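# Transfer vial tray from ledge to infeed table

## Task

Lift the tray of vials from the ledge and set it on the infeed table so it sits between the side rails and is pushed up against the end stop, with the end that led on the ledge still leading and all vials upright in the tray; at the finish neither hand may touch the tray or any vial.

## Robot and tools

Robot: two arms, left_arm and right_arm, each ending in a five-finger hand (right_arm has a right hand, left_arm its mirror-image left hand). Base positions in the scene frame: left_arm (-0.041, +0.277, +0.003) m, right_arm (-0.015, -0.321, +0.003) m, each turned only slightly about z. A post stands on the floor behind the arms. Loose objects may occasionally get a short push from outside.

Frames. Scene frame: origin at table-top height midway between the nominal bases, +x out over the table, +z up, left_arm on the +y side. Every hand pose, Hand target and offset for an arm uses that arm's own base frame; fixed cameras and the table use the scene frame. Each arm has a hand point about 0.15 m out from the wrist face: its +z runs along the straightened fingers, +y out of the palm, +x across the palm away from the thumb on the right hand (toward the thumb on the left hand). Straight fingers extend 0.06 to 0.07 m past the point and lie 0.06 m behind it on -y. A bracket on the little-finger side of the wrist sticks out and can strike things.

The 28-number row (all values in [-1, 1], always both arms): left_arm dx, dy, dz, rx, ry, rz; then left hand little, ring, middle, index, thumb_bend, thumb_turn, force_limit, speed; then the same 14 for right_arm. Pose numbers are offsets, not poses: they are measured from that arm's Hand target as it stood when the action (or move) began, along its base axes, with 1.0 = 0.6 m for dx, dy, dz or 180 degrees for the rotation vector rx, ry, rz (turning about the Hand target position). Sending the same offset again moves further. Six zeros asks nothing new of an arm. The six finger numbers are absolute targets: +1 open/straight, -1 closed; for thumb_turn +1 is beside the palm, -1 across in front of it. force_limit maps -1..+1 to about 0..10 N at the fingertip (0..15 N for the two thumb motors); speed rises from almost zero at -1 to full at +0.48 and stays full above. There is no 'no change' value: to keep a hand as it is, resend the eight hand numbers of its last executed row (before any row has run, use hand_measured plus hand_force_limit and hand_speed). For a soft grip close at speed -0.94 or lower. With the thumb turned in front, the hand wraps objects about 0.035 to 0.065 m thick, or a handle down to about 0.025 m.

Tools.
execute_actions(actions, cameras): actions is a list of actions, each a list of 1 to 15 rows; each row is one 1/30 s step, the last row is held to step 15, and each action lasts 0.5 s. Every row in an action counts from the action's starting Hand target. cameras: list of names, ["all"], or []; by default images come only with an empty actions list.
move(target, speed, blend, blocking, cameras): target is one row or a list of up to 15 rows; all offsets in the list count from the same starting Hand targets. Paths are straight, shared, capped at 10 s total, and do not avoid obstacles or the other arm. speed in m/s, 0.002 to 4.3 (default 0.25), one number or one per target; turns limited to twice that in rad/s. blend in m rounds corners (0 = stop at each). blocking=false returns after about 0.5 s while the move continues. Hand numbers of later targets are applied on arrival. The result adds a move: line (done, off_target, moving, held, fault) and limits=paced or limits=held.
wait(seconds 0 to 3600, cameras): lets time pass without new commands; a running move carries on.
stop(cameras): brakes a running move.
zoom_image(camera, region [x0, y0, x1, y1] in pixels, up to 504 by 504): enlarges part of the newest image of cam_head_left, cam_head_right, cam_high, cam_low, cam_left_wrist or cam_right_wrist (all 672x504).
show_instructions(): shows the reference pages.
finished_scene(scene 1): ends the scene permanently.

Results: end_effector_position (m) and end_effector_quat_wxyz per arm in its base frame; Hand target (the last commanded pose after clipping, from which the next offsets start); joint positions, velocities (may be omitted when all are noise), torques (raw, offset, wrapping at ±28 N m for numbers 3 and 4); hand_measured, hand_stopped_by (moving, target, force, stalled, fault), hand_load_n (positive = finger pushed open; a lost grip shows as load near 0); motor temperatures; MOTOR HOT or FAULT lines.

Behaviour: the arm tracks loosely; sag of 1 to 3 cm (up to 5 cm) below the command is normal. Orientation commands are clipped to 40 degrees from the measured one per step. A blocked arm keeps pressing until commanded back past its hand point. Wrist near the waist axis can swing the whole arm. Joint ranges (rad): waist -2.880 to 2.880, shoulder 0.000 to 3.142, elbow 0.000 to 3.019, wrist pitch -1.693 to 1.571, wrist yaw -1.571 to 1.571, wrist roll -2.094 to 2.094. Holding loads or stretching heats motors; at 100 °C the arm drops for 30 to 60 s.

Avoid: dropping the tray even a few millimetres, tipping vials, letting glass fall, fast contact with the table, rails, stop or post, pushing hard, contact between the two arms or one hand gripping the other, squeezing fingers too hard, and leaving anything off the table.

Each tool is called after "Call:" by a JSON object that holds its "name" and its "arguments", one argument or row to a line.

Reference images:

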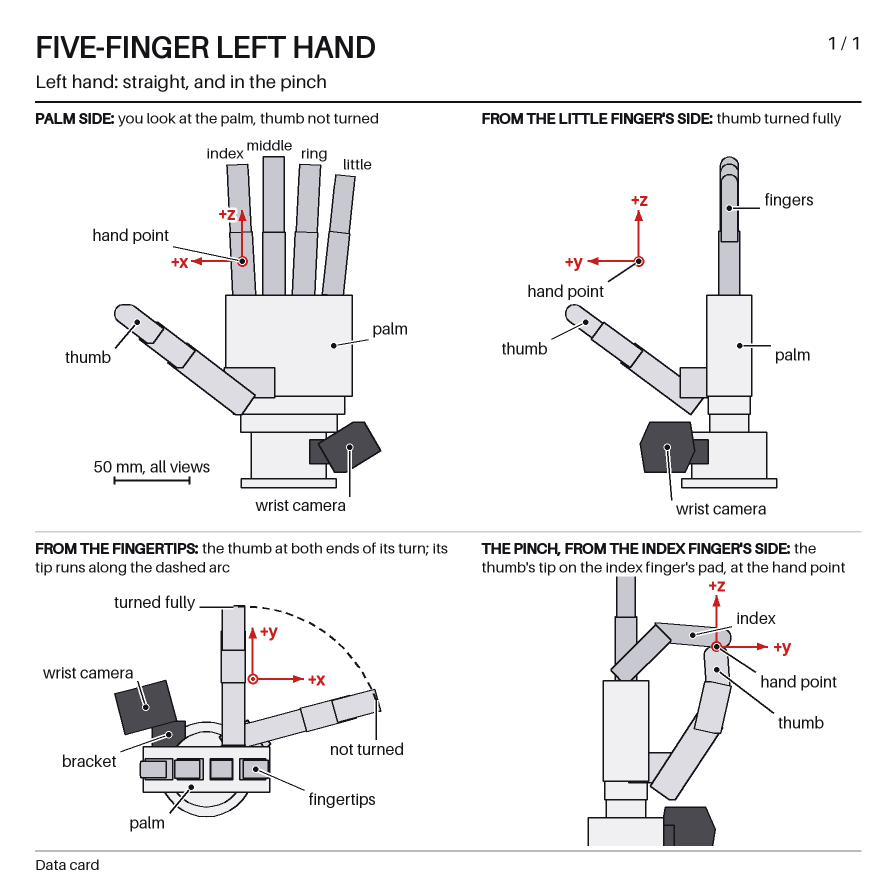

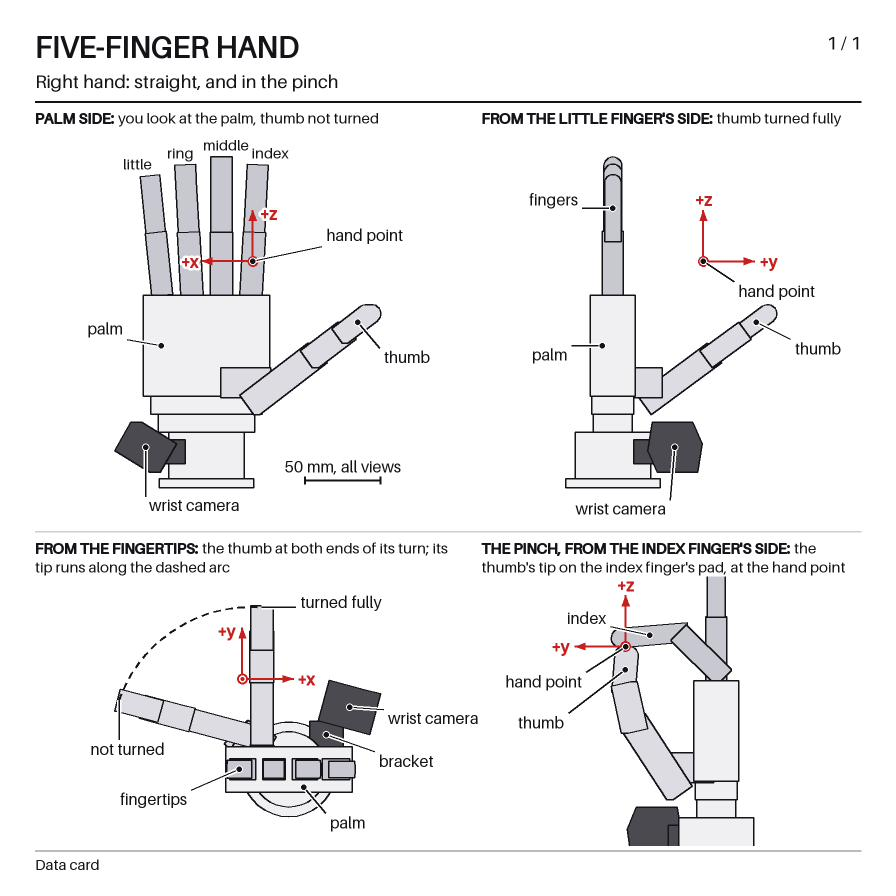

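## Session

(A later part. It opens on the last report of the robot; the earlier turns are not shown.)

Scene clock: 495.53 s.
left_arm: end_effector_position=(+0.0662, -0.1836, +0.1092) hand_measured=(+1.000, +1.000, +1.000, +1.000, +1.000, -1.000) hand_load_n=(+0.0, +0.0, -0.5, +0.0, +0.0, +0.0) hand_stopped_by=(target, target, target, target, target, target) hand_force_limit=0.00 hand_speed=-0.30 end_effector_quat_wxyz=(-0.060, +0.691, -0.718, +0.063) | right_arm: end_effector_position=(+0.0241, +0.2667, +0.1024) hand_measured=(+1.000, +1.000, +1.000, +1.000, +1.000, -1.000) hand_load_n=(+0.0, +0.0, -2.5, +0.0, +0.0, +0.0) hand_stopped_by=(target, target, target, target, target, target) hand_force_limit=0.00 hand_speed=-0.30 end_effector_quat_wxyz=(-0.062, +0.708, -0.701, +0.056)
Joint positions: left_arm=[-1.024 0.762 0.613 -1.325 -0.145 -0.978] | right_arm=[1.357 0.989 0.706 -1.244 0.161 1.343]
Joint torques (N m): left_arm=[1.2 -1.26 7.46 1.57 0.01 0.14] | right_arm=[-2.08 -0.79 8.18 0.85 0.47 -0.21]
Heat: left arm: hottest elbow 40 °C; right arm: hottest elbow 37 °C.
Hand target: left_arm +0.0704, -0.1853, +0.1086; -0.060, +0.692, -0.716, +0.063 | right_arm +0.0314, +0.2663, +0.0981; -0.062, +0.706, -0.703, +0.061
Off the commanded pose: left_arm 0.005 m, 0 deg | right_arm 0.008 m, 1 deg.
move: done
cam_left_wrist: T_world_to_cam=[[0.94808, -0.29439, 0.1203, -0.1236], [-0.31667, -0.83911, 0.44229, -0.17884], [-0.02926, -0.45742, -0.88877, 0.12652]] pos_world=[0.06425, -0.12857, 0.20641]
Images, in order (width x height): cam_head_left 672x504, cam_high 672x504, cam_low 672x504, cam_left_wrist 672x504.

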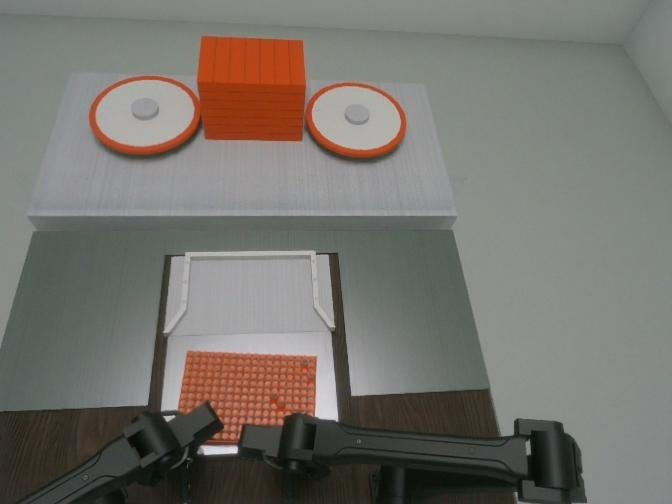

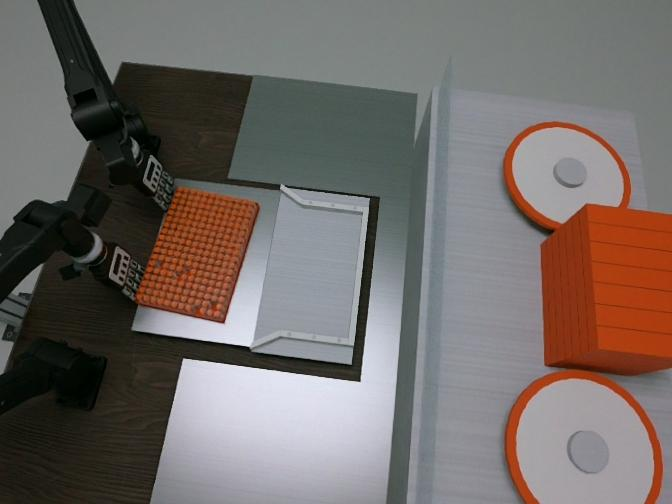

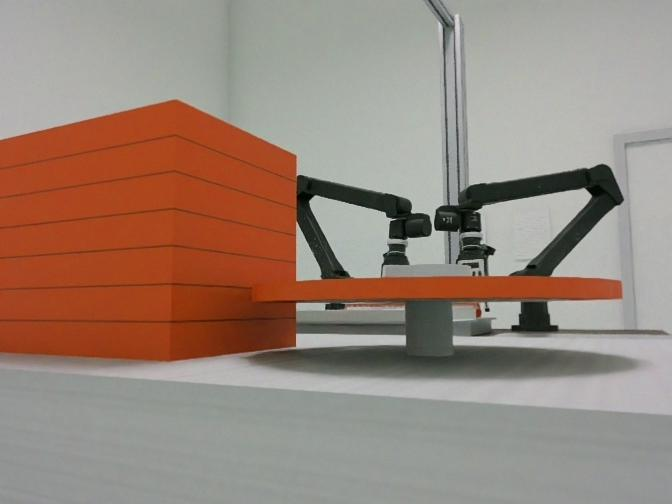

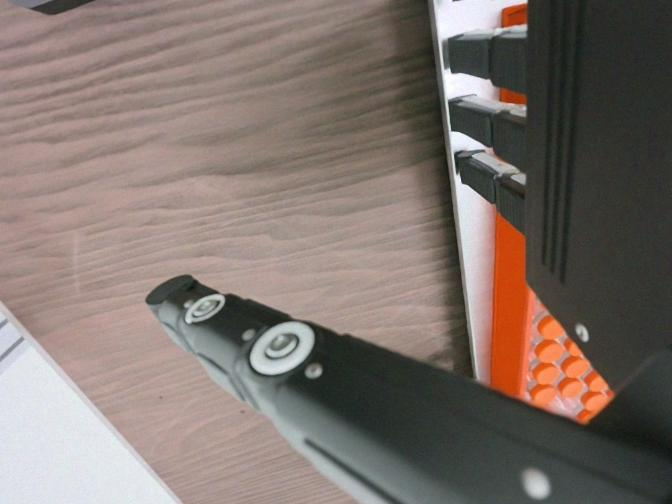

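Call:
{"name": "move", "arguments": {
  "target": [0.012,0,0.0,0,0,0,1,1,1,1,1,-1,0,-0.3,0.04,0,0.003,0,0,0,1,1,1,1,1,-1,0,-0.3],
  "speed": 0.04,
  "cameras": ["cam_high","cam_low","cam_head_left","cam_left_wrist"]
}}

Call:
{"name": "zoom_image", "arguments": {
  "camera": "cam_high",
  "region": [60, 130, 280, 350]
}}

Call:
{"name": "zoom_image", "arguments": {
  "camera": "cam_left_wrist",
  "region": [380, 0, 620, 240]
}}

Call:
{"name": "zoom_image", "arguments": {
  "camera": "cam_low",
  "region": [440, 280, 520, 340]
}}

Scene clock: 508.67 s.
left_arm: end_effector_position=(+0.0684, -0.1819, +0.1087) hand_measured=(+1.000, +1.000, +1.000, +1.000, +1.000, -1.000) hand_load_n=(+0.0, +0.0, -3.0, +0.0, +0.0, +0.0) hand_stopped_by=(target, target, target, target, target, target) hand_force_limit=0.00 hand_speed=-0.30 end_effector_quat_wxyz=(-0.055, +0.689, -0.721, +0.059) | right_arm: end_effector_position=(+0.0312, +0.2633, +0.1047) hand_measured=(+1.000, +1.000, +1.000, +1.000, +1.000, -1.000) hand_load_n=(-1.5, +0.0, -8.0, +0.0, +0.0, +0.0) hand_stopped_by=(target, target, target, target, target, target) hand_force_limit=0.00 hand_speed=-0.30 end_effector_quat_wxyz=(-0.048, +0.715, -0.696, +0.039)
Joint positions: left_arm=[-0.996 0.768 0.613 -1.321 -0.13 -0.944] | right_arm=[1.287 0.989 0.708 -1.242 0.114 1.257]
Joint torques (N m): left_arm=[1.85 -0.32 7.76 1.88 -0.43 0.11] | right_arm=[-3.66 -0.03 9.37 1.29 1.96 -0.32]
Heat: left arm: hottest elbow 40 °C; right arm: hottest elbow 38 °C.
Hand target: left_arm +0.0777, -0.1852, +0.1086; -0.060, +0.692, -0.716, +0.063 | right_arm +0.0555, +0.2663, +0.0999; -0.062, +0.706, -0.703, +0.061
Off the commanded pose: left_arm 0.010 m, 1 deg | right_arm 0.025 m, 3 deg.
move: off_target (right_arm)
cam_left_wrist: T_world_to_cam=[[0.94743, -0.301, 0.1085, -0.12506], [-0.31695, -0.83656, 0.44688, -0.17652], [-0.04375, -0.45778, -0.88799, 0.12787]] pos_world=[0.06813, -0.12678, 0.206]
Images, in order (width x height): cam_head_left 672x504, cam_high 672x504, cam_low 672x504, cam_left_wrist 672x504.

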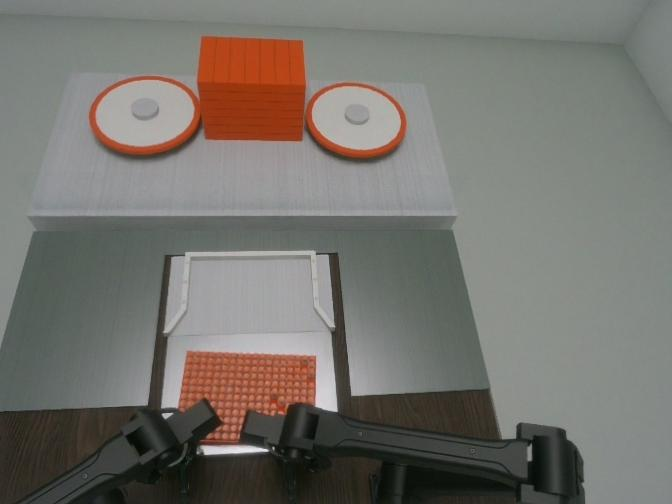

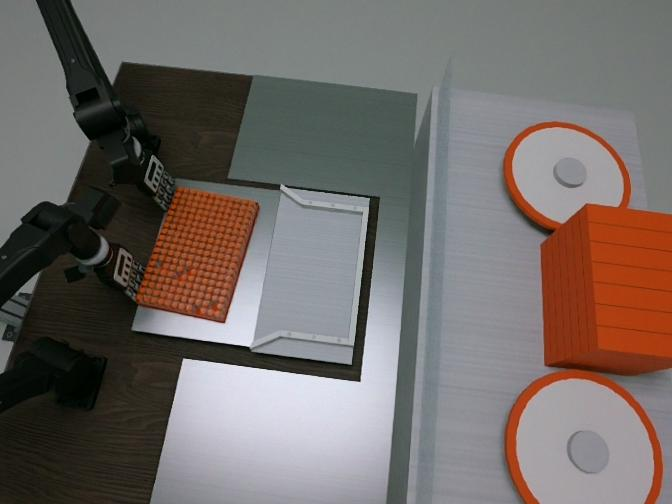

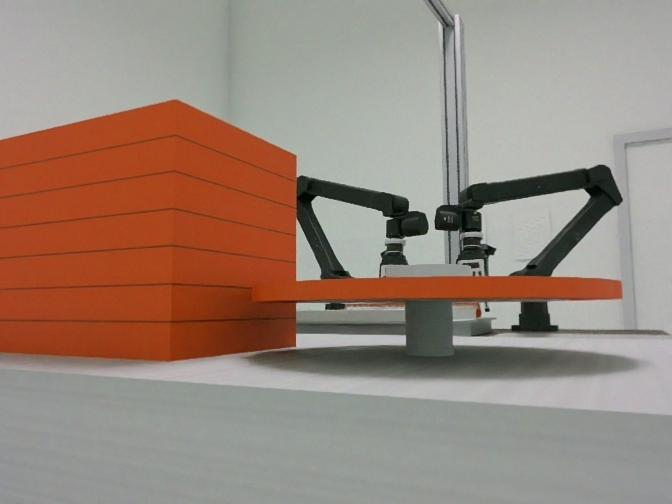

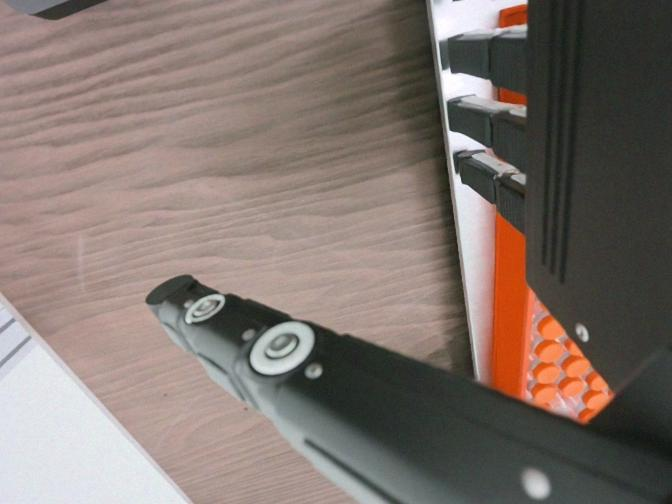

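Scaled by 2.291 from the camera's image (finer frame: 960x720).

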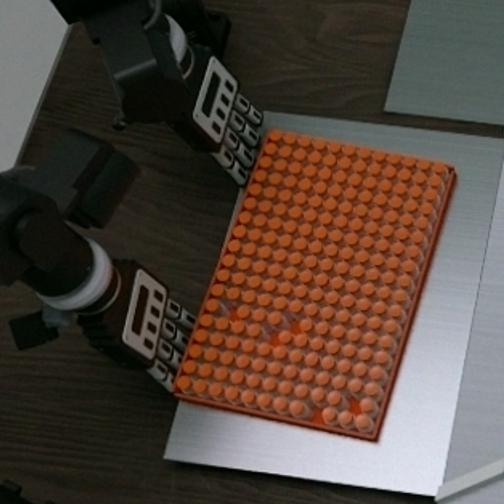

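Scaled by 2.100 from the camera's image (finer frame: 960x720).

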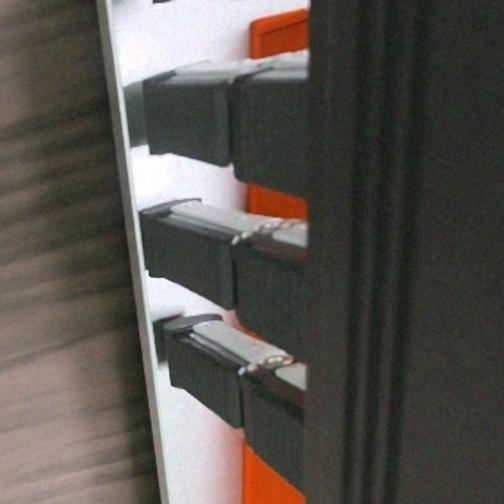

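Scaled by 6.300 from the camera's image (finer frame: 960x720).

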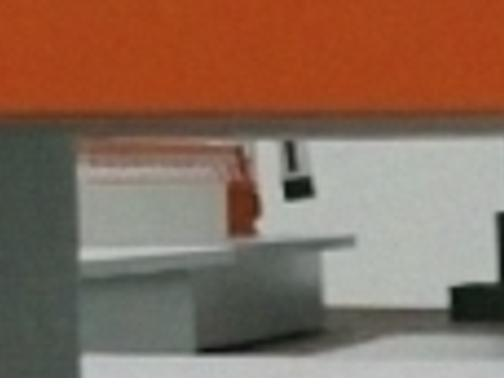

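Call:
{"name": "move", "arguments": {
  "target": [
    [-0.025,0,0,0,0,0,-1,1,1,1,1,-1,0,-0.3,-0.0675,0,0,0,0,0,-1,1,1,1,1,-1,0,-0.3],
    [-0.025,0,0.0125,0,0,0,-1,1,1,1,1,-1,0,-0.3,-0.0675,0,0.0235,0,0,0,-1,1,1,1,1,-1,0,-0.3]
  ],
  "speed": 0.05,
  "cameras": ["cam_high","cam_low","cam_right_wrist","cam_left_wrist"]
}}

Call:
{"name": "zoom_image", "arguments": {
  "camera": "cam_high",
  "region": [60, 130, 280, 350]
}}

Call:
{"name": "zoom_image", "arguments": {
  "camera": "cam_left_wrist",
  "region": [380, 0, 620, 240]
}}

Call:
{"name": "zoom_image", "arguments": {
  "camera": "cam_right_wrist",
  "region": [120, 0, 360, 240]
}}

Call:
{"name": "zoom_image", "arguments": {
  "camera": "cam_low",
  "region": [440, 280, 520, 340]
}}

Scene clock: 582.50 s.
left_arm: end_effector_position=(+0.0635, -0.1829, +0.1088) hand_measured=(-1.000, +1.000, +1.000, +1.000, +1.000, -1.000) hand_load_n=(+0.5, +0.0, +0.0, +0.0, +0.0, +0.0) hand_stopped_by=(target, target, target, target, target, target) hand_force_limit=0.00 hand_speed=-0.30 end_effector_quat_wxyz=(-0.061, +0.693, -0.716, +0.058) | right_arm: end_effector_position=(+0.0166, +0.2589, +0.1036) hand_measured=(-1.000, +1.000, +1.000, +1.000, +1.000, -1.000) hand_load_n=(+0.0, +0.0, +0.0, +0.0, +0.0, +0.0) hand_stopped_by=(target, target, target, target, target, target) hand_force_limit=0.00 hand_speed=-0.30 end_effector_quat_wxyz=(-0.051, +0.707, -0.702, +0.066)
Joint positions: left_arm=[-1.035 0.764 0.613 -1.335 -0.146 -0.995] | right_arm=[1.386 0.983 0.708 -1.286 0.168 1.378]
Joint torques (N m): left_arm=[-0.21 -2.73 8.35 0.62 -0.07 -0.07] | right_arm=[1.44 -1.49 10.59 0.03 0.34 0.14]
Motor temperatures (°C): left_arm=[32 32 41 32 33 32] | right_arm=[33 35 42 31 43 33]
Heat: left arm: hottest elbow 41 °C; right arm: hottest wrist yaw 43 °C.
Hand target: left_arm +0.0627, -0.1853, +0.1161; -0.060, +0.692, -0.716, +0.063 | right_arm +0.0149, +0.2662, +0.1141; -0.062, +0.706, -0.703, +0.061
Off the commanded pose: left_arm 0.008 m, 1 deg | right_arm 0.013 m, 1 deg.
move: off_target (right_arm)
cam_left_wrist: T_world_to_cam=[[0.95038, -0.28965, 0.11349, -0.11926], [-0.30955, -0.84423, 0.43757, -0.17982], [-0.03093, -0.45099, -0.89199, 0.12813]] pos_world=[0.06164, -0.12856, 0.20651]
cam_right_wrist: T_world_to_cam=[[-0.9386, -0.29608, -0.1771, 0.11027], [-0.34489, 0.81845, 0.45956, -0.258], [0.00888, 0.49242, -0.87031, 0.08086]] pos_world=[0.01379, 0.20399, 0.20847]
Images, in order (width x height): cam_high 672x504, cam_low 672x504, cam_left_wrist 672x504, cam_right_wrist 672x504.

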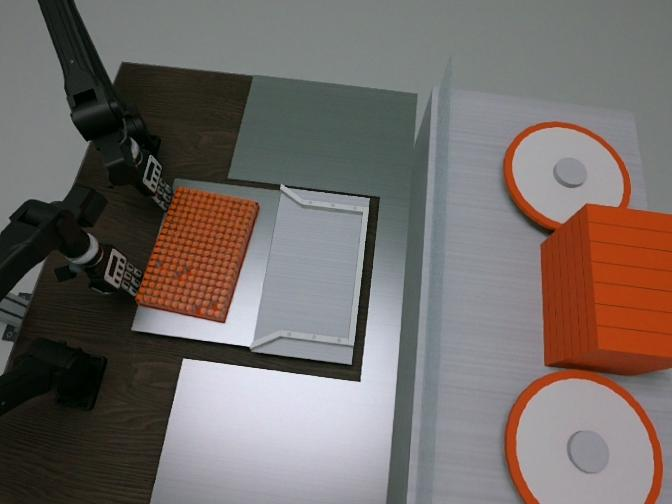

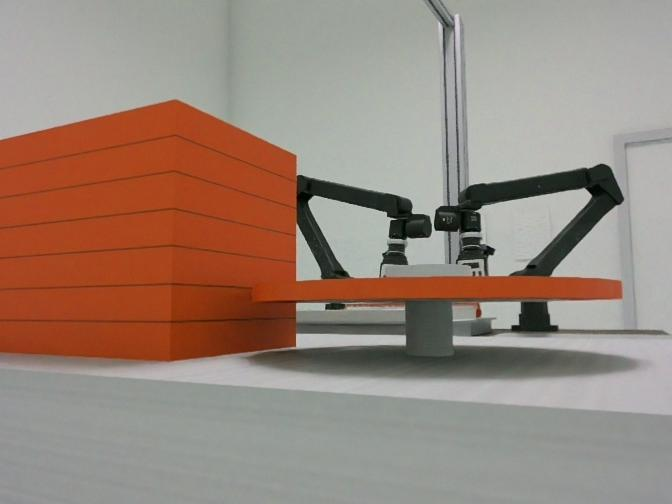

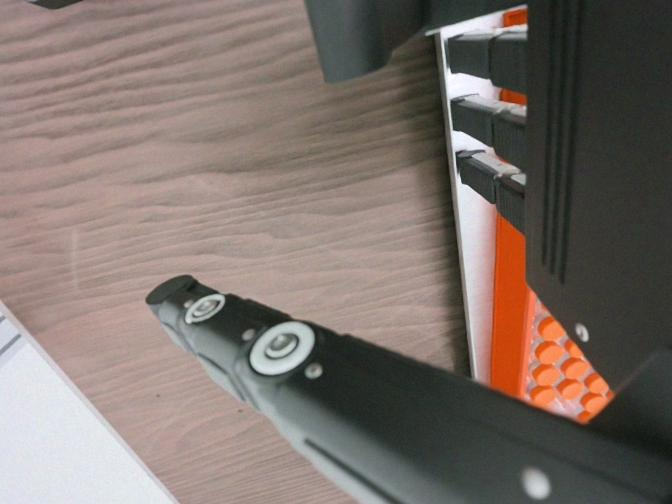

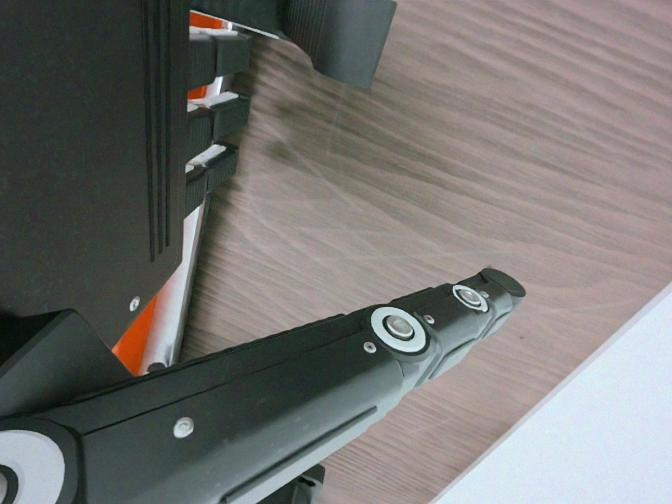

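Scaled by 2.291 from the camera's image (finer frame: 960x720).

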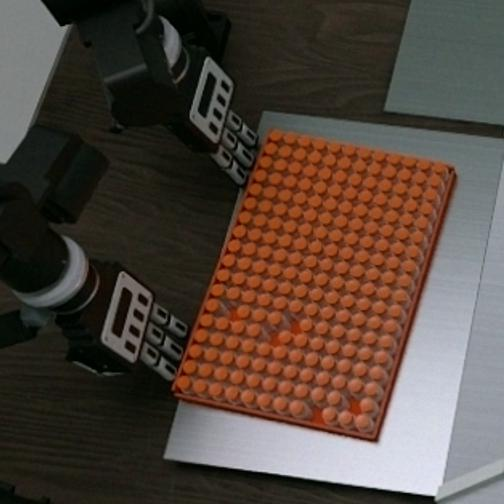

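Scaled by 2.100 from the camera's image (finer frame: 960x720).

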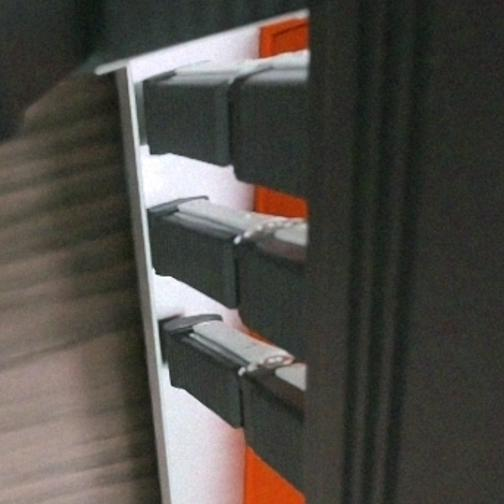

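Scaled by 2.100 from the camera's image (finer frame: 960x720).

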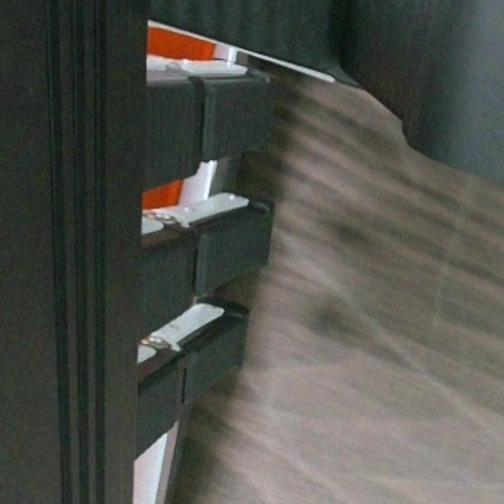

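Scaled by 6.300 from the camera's image (finer frame: 960x720).

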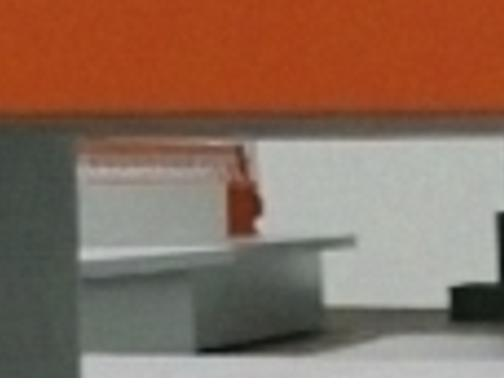

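Call:
{"name": "move", "arguments": {
  "target": [
    [0,0,0.035,0,0,0,-1,1,1,1,1,-1,0,-0.3,0,0,0.035,0,0,0,-1,1,1,1,1,-1,0,-0.3],
    [0,0,-0.01,0,0,0,-1,1,1,1,1,-1,0,-0.3,0,0,-0.008,0,0,0,-1,1,1,1,1,-1,0,-0.3]
  ],
  "speed": 0.05,
  "cameras": ["cam_high","cam_right_wrist","cam_left_wrist"]
}}

Call:
{"name": "zoom_image", "arguments": {
  "camera": "cam_high",
  "region": [60, 130, 280, 350]
}}

Scene clock: 594.57 s.
left_arm: end_effector_position=(+0.0644, -0.1844, +0.1143) hand_measured=(-1.000, +1.000, +1.000, +1.000, +1.000, -1.000) hand_load_n=(+0.0, +0.0, +0.0, +0.0, +0.0, +0.0) hand_stopped_by=(target, target, target, target, target, target) hand_force_limit=0.00 hand_speed=-0.30 end_effector_quat_wxyz=(-0.060, +0.693, -0.716, +0.063) | right_arm: end_effector_position=(+0.0180, +0.2663, +0.1155) hand_measured=(-1.000, +1.000, +1.000, +1.000, +1.000, -1.000) hand_load_n=(+0.0, +0.0, +0.0, +0.0, +0.0, +0.0) hand_stopped_by=(target, target, target, target, target, target) hand_force_limit=0.00 hand_speed=-0.30 end_effector_quat_wxyz=(-0.063, +0.706, -0.703, +0.058)
Joint positions: left_arm=[-1.035 0.757 0.625 -1.342 -0.146 -0.995] | right_arm=[1.386 0.972 0.732 -1.291 0.168 1.378]
Joint torques (N m): left_arm=[-0.44 -1.61 6.63 1.59 -0.1 -0.07] | right_arm=[1.26 -0.67 7.91 0.75 0.35 0.11]
Heat: left arm: hottest elbow 41 °C; right arm: hottest elbow 42 °C.
Hand target: left_arm +0.0626, -0.1852, +0.1101; -0.060, +0.692, -0.716, +0.063 | right_arm +0.0150, +0.2663, +0.1093; -0.062, +0.706, -0.703, +0.061
Off the commanded pose: left_arm 0.005 m, 0 deg | right_arm 0.007 m, 0 deg.
move: done
cam_left_wrist: T_world_to_cam=[[0.9498, -0.28852, 0.12098, -0.12182], [-0.31176, -0.84035, 0.44343, -0.18308], [-0.02628, -0.45888, -0.88811, 0.13015]] pos_world=[0.06205, -0.12927, 0.21151]
cam_right_wrist: T_world_to_cam=[[-0.9377, -0.29033, -0.19085, 0.11587], [-0.34717, 0.80475, 0.48151, -0.26784], [0.01379, 0.51777, -0.85541, 0.07896]] pos_world=[0.01458, 0.2083, 0.21863]
Images, in order (width x height): cam_high 672x504, cam_left_wrist 672x504, cam_right_wrist 672x504.

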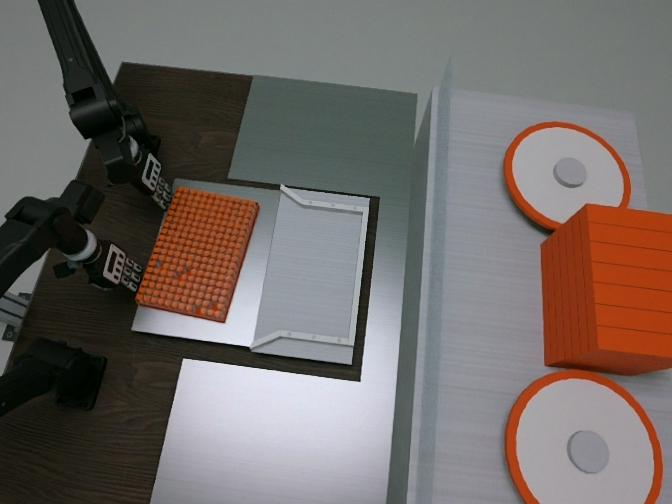

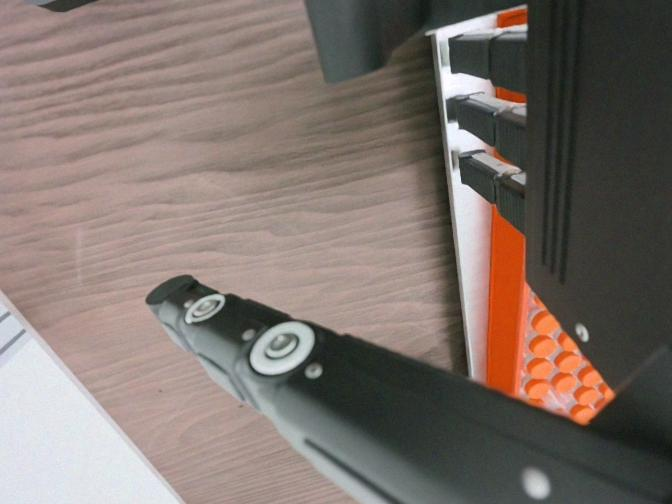

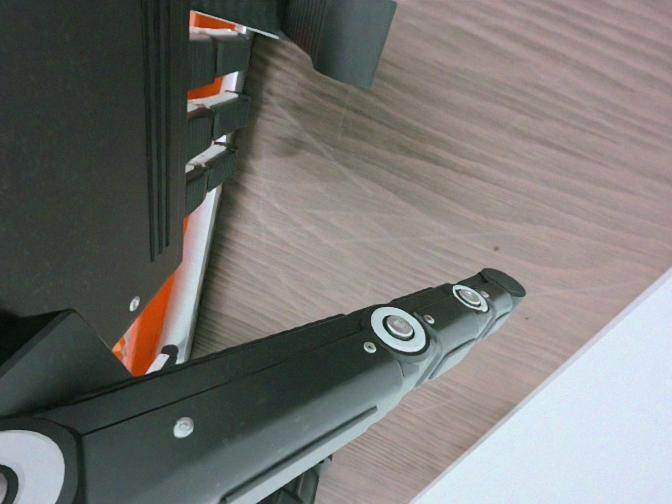

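Scaled by 2.291 from the camera's image (finer frame: 960x720).

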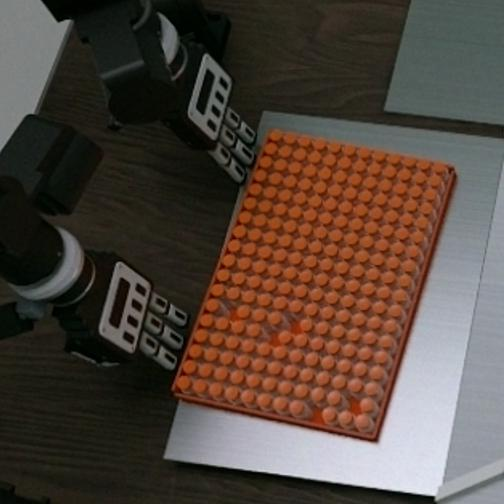

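Call:
{"name": "wait", "arguments": {
  "seconds": 0.1,
  "cameras": ["cam_low", "cam_high", "cam_head_right"]
}}

Call:
{"name": "zoom_image", "arguments": {
  "camera": "cam_low",
  "region": [370, 190, 530, 340]
}}

Call:
{"name": "zoom_image", "arguments": {
  "camera": "cam_high",
  "region": [90, 220, 190, 320]
}}

Call:
{"name": "zoom_image", "arguments": {
  "camera": "cam_head_right",
  "region": [150, 380, 370, 504]
}}

Scene clock: 608.67 s.
left_arm: end_effector_position=(+0.0644, -0.1844, +0.1143) hand_measured=(-1.000, +1.000, +1.000, +1.000, +1.000, -1.000) hand_load_n=(+0.0, +0.0, +0.5, +0.0, +0.0, +0.0) hand_stopped_by=(target, target, target, target, target, target) hand_force_limit=0.00 hand_speed=-0.30 end_effector_quat_wxyz=(-0.060, +0.693, -0.716, +0.063) | right_arm: end_effector_position=(+0.0180, +0.2663, +0.1155) hand_measured=(-1.000, +1.000, +1.000, +1.000, +1.000, -1.000) hand_load_n=(+0.0, +0.5, +0.0, +0.0, +0.0, +0.0) hand_stopped_by=(target, target, target, target, target, target) hand_force_limit=0.00 hand_speed=-0.30 end_effector_quat_wxyz=(-0.063, +0.706, -0.703, +0.058)
Joint positions: left_arm=[-1.035 0.757 0.625 -1.342 -0.146 -0.995] | right_arm=[1.386 0.972 0.732 -1.291 0.168 1.378]
Joint torques (N m): left_arm=[-0.32 -2.08 6.48 1.63 -0.07 -0.12] | right_arm=[0.44 -0.38 7.84 0.73 0.38 0.12]
Heat: left arm: hottest elbow 41 °C; right arm: hottest elbow 42 °C.
Hand target: left_arm +0.0626, -0.1852, +0.1101; -0.060, +0.692, -0.716, +0.063 | right_arm +0.0150, +0.2663, +0.1093; -0.062, +0.706, -0.703, +0.061
Off the commanded pose: left_arm 0.005 m, 0 deg | right_arm 0.007 m, 0 deg.
wait: 0.10 s; at rest from the start
Images, in order (width x height): cam_head_right 672x504, cam_high 672x504, cam_low 672x504.

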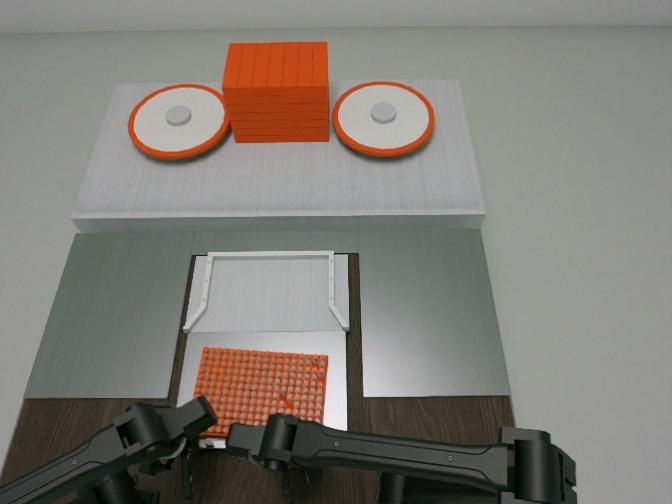

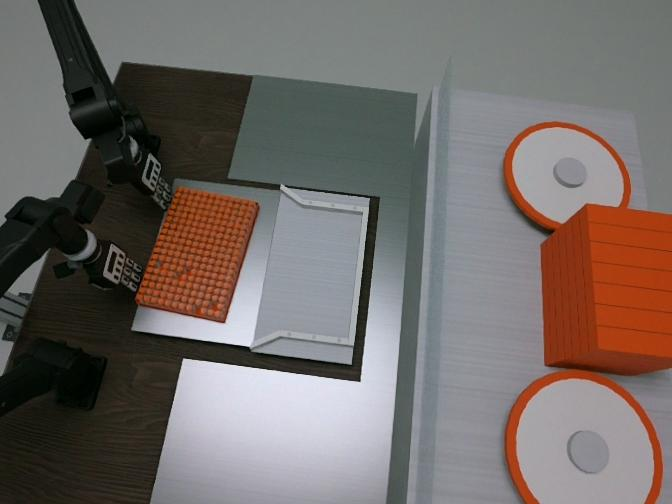

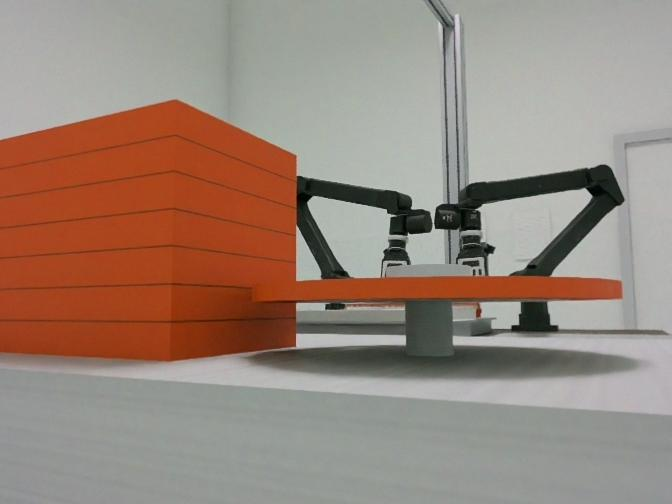

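Scaled by 3.150 from the camera's image (finer frame: 960x720).

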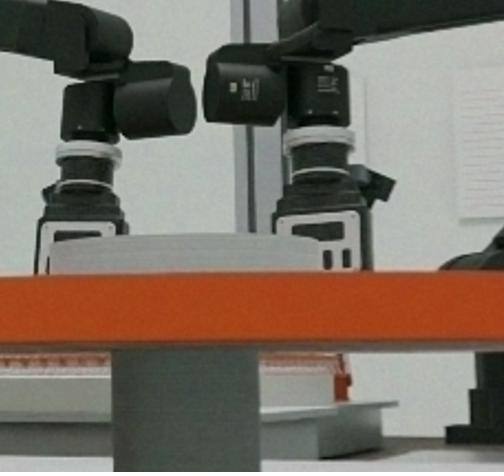

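Scaled by 5.040 from the camera's image (finer frame: 960x720).

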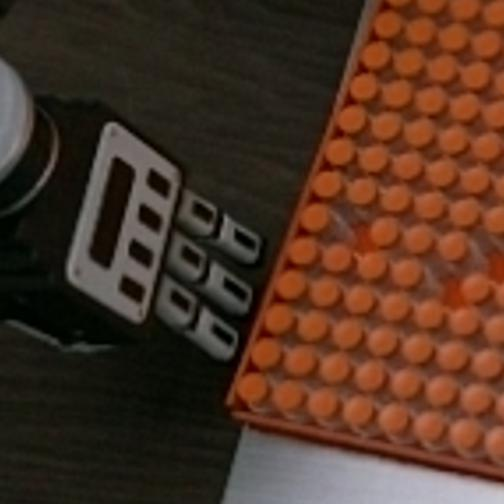

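Scaled by 2.291 from the camera's image (finer frame: 960x720).

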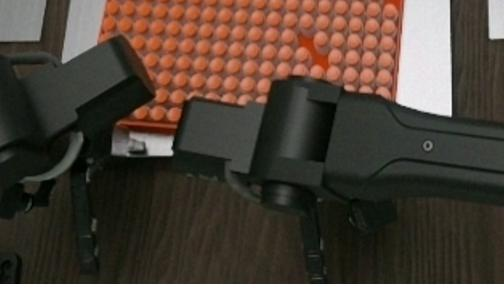

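Call:
{"name": "move", "arguments": {
  "target": [0.01,0,0.005,0,0,0,-1,1,1,1,1,-1,0,-0.3,0.042,0,0.006,0,0,0,-1,1,1,1,1,-1,0,-0.3],
  "speed": 0.04,
  "cameras": ["cam_high","cam_low","cam_head_left","cam_left_wrist"]
}}

Call:
{"name": "zoom_image", "arguments": {
  "camera": "cam_high",
  "region": [60, 130, 280, 350]
}}

Call:
{"name": "zoom_image", "arguments": {
  "camera": "cam_high",
  "region": [90, 220, 190, 320]
}}

Scene clock: 628.90 s.
left_arm: end_effector_position=(+0.0652, -0.1835, +0.1140) hand_measured=(-1.000, +1.000, +1.000, +1.000, +1.000, -1.000) hand_load_n=(+0.0, +0.0, +0.0, +0.0, +0.0, +0.0) hand_stopped_by=(target, target, target, target, target, target) hand_force_limit=0.00 hand_speed=-0.30 end_effector_quat_wxyz=(-0.060, +0.692, -0.717, +0.062) | right_arm: end_effector_position=(+0.0325, +0.2631, +0.1133) hand_measured=(-1.000, +1.000, +1.000, +1.000, +1.000, -1.000) hand_load_n=(+0.0, -2.5, +0.0, +0.0, +0.0, +0.0) hand_stopped_by=(target, target, target, target, target, target) hand_force_limit=0.00 hand_speed=-0.30 end_effector_quat_wxyz=(-0.058, +0.706, -0.703, +0.059)
Joint positions: left_arm=[-1.029 0.759 0.625 -1.342 -0.146 -0.987] | right_arm=[1.321 0.981 0.732 -1.282 0.161 1.313]
Joint torques (N m): left_arm=[0.91 -1.2 7.41 1.68 0.04 0.11] | right_arm=[-1.85 0.26 9.36 0.84 0.44 -0.3]
Motor temperatures (°C): left_arm=[32 32 41 32 33 32] | right_arm=[33 35 41 30 38 33]
Heat: left arm: hottest elbow 41 °C; right arm: hottest elbow 41 °C.
Hand target: left_arm +0.0686, -0.1852, +0.1131; -0.060, +0.692, -0.716, +0.063 | right_arm +0.0401, +0.2663, +0.1129; -0.062, +0.706, -0.703, +0.061
Off the commanded pose: left_arm 0.004 m, 0 deg | right_arm 0.008 m, 1 deg.
move: done
cam_left_wrist: T_world_to_cam=[[0.9491, -0.2913, 0.11978, -0.12262], [-0.31373, -0.84062, 0.44152, -0.18164], [-0.02793, -0.45662, -0.88922, 0.13104]] pos_world=[0.06305, -0.12857, 0.21141]
Images, in order (width x height): cam_head_left 672x504, cam_high 672x504, cam_low 672x504, cam_left_wrist 672x504.

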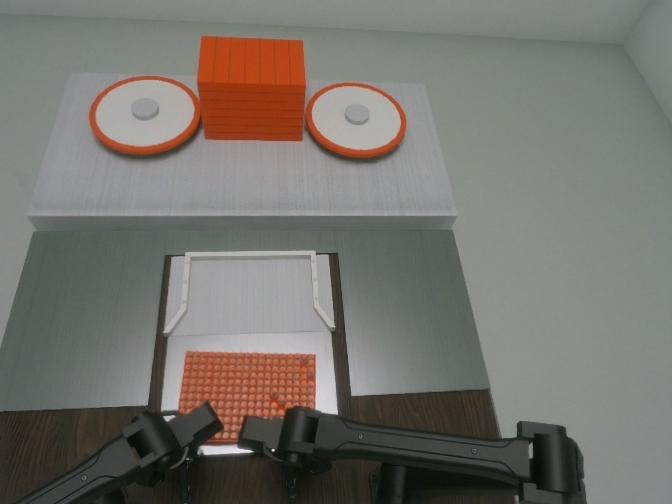

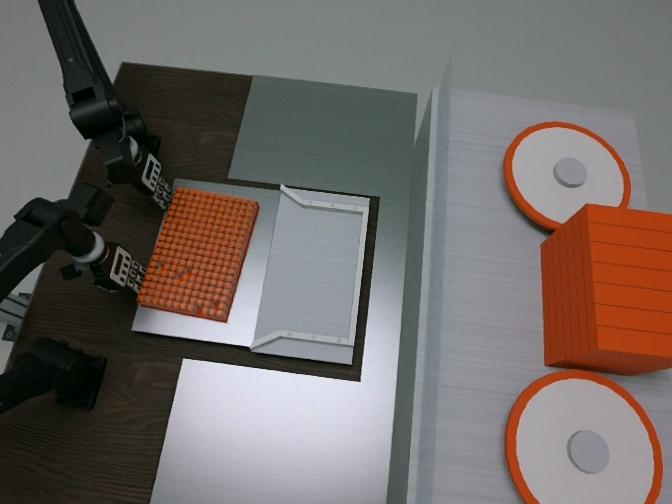

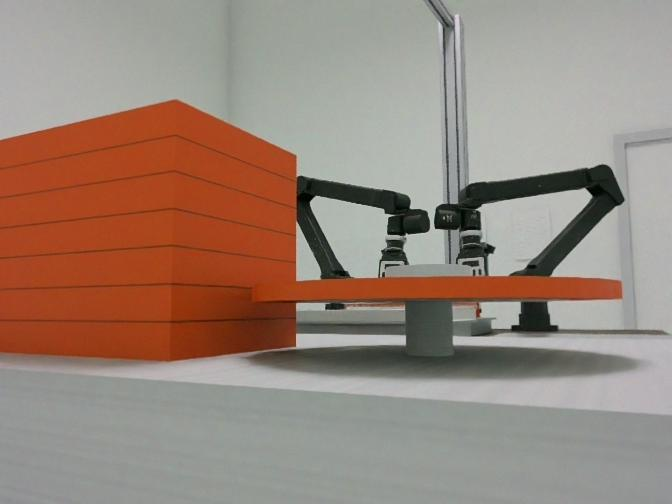

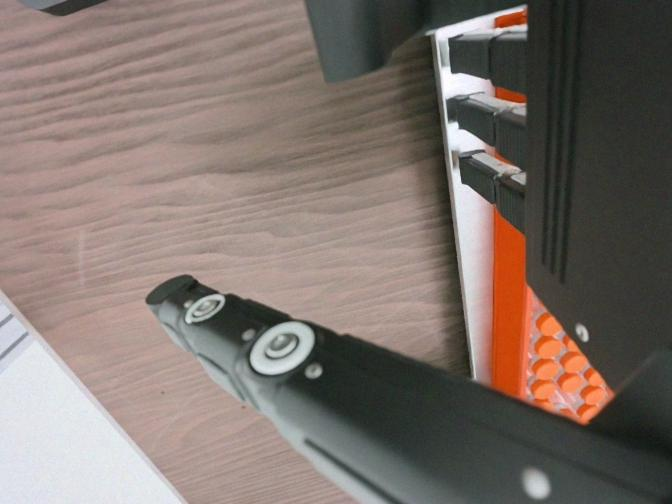

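Scaled by 2.291 from the camera's image (finer frame: 960x720).

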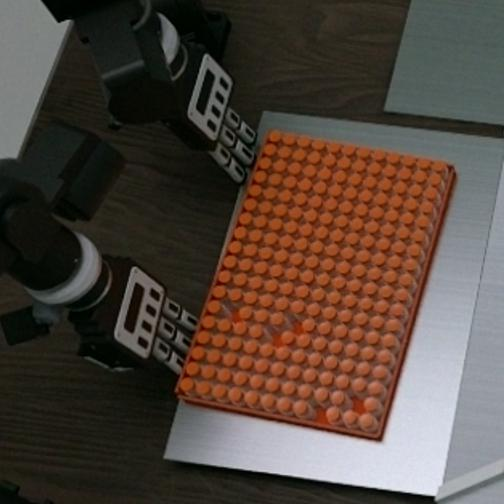

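Scaled by 5.040 from the camera's image (finer frame: 960x720).

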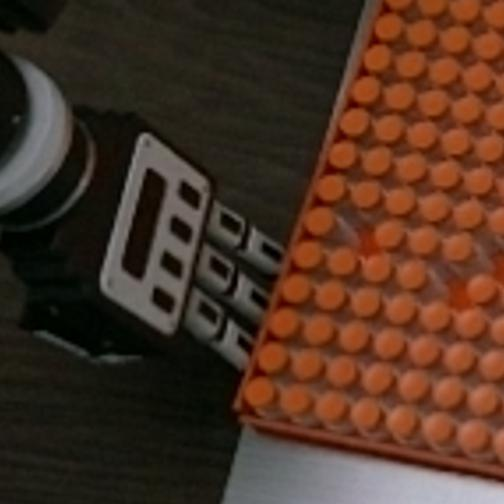

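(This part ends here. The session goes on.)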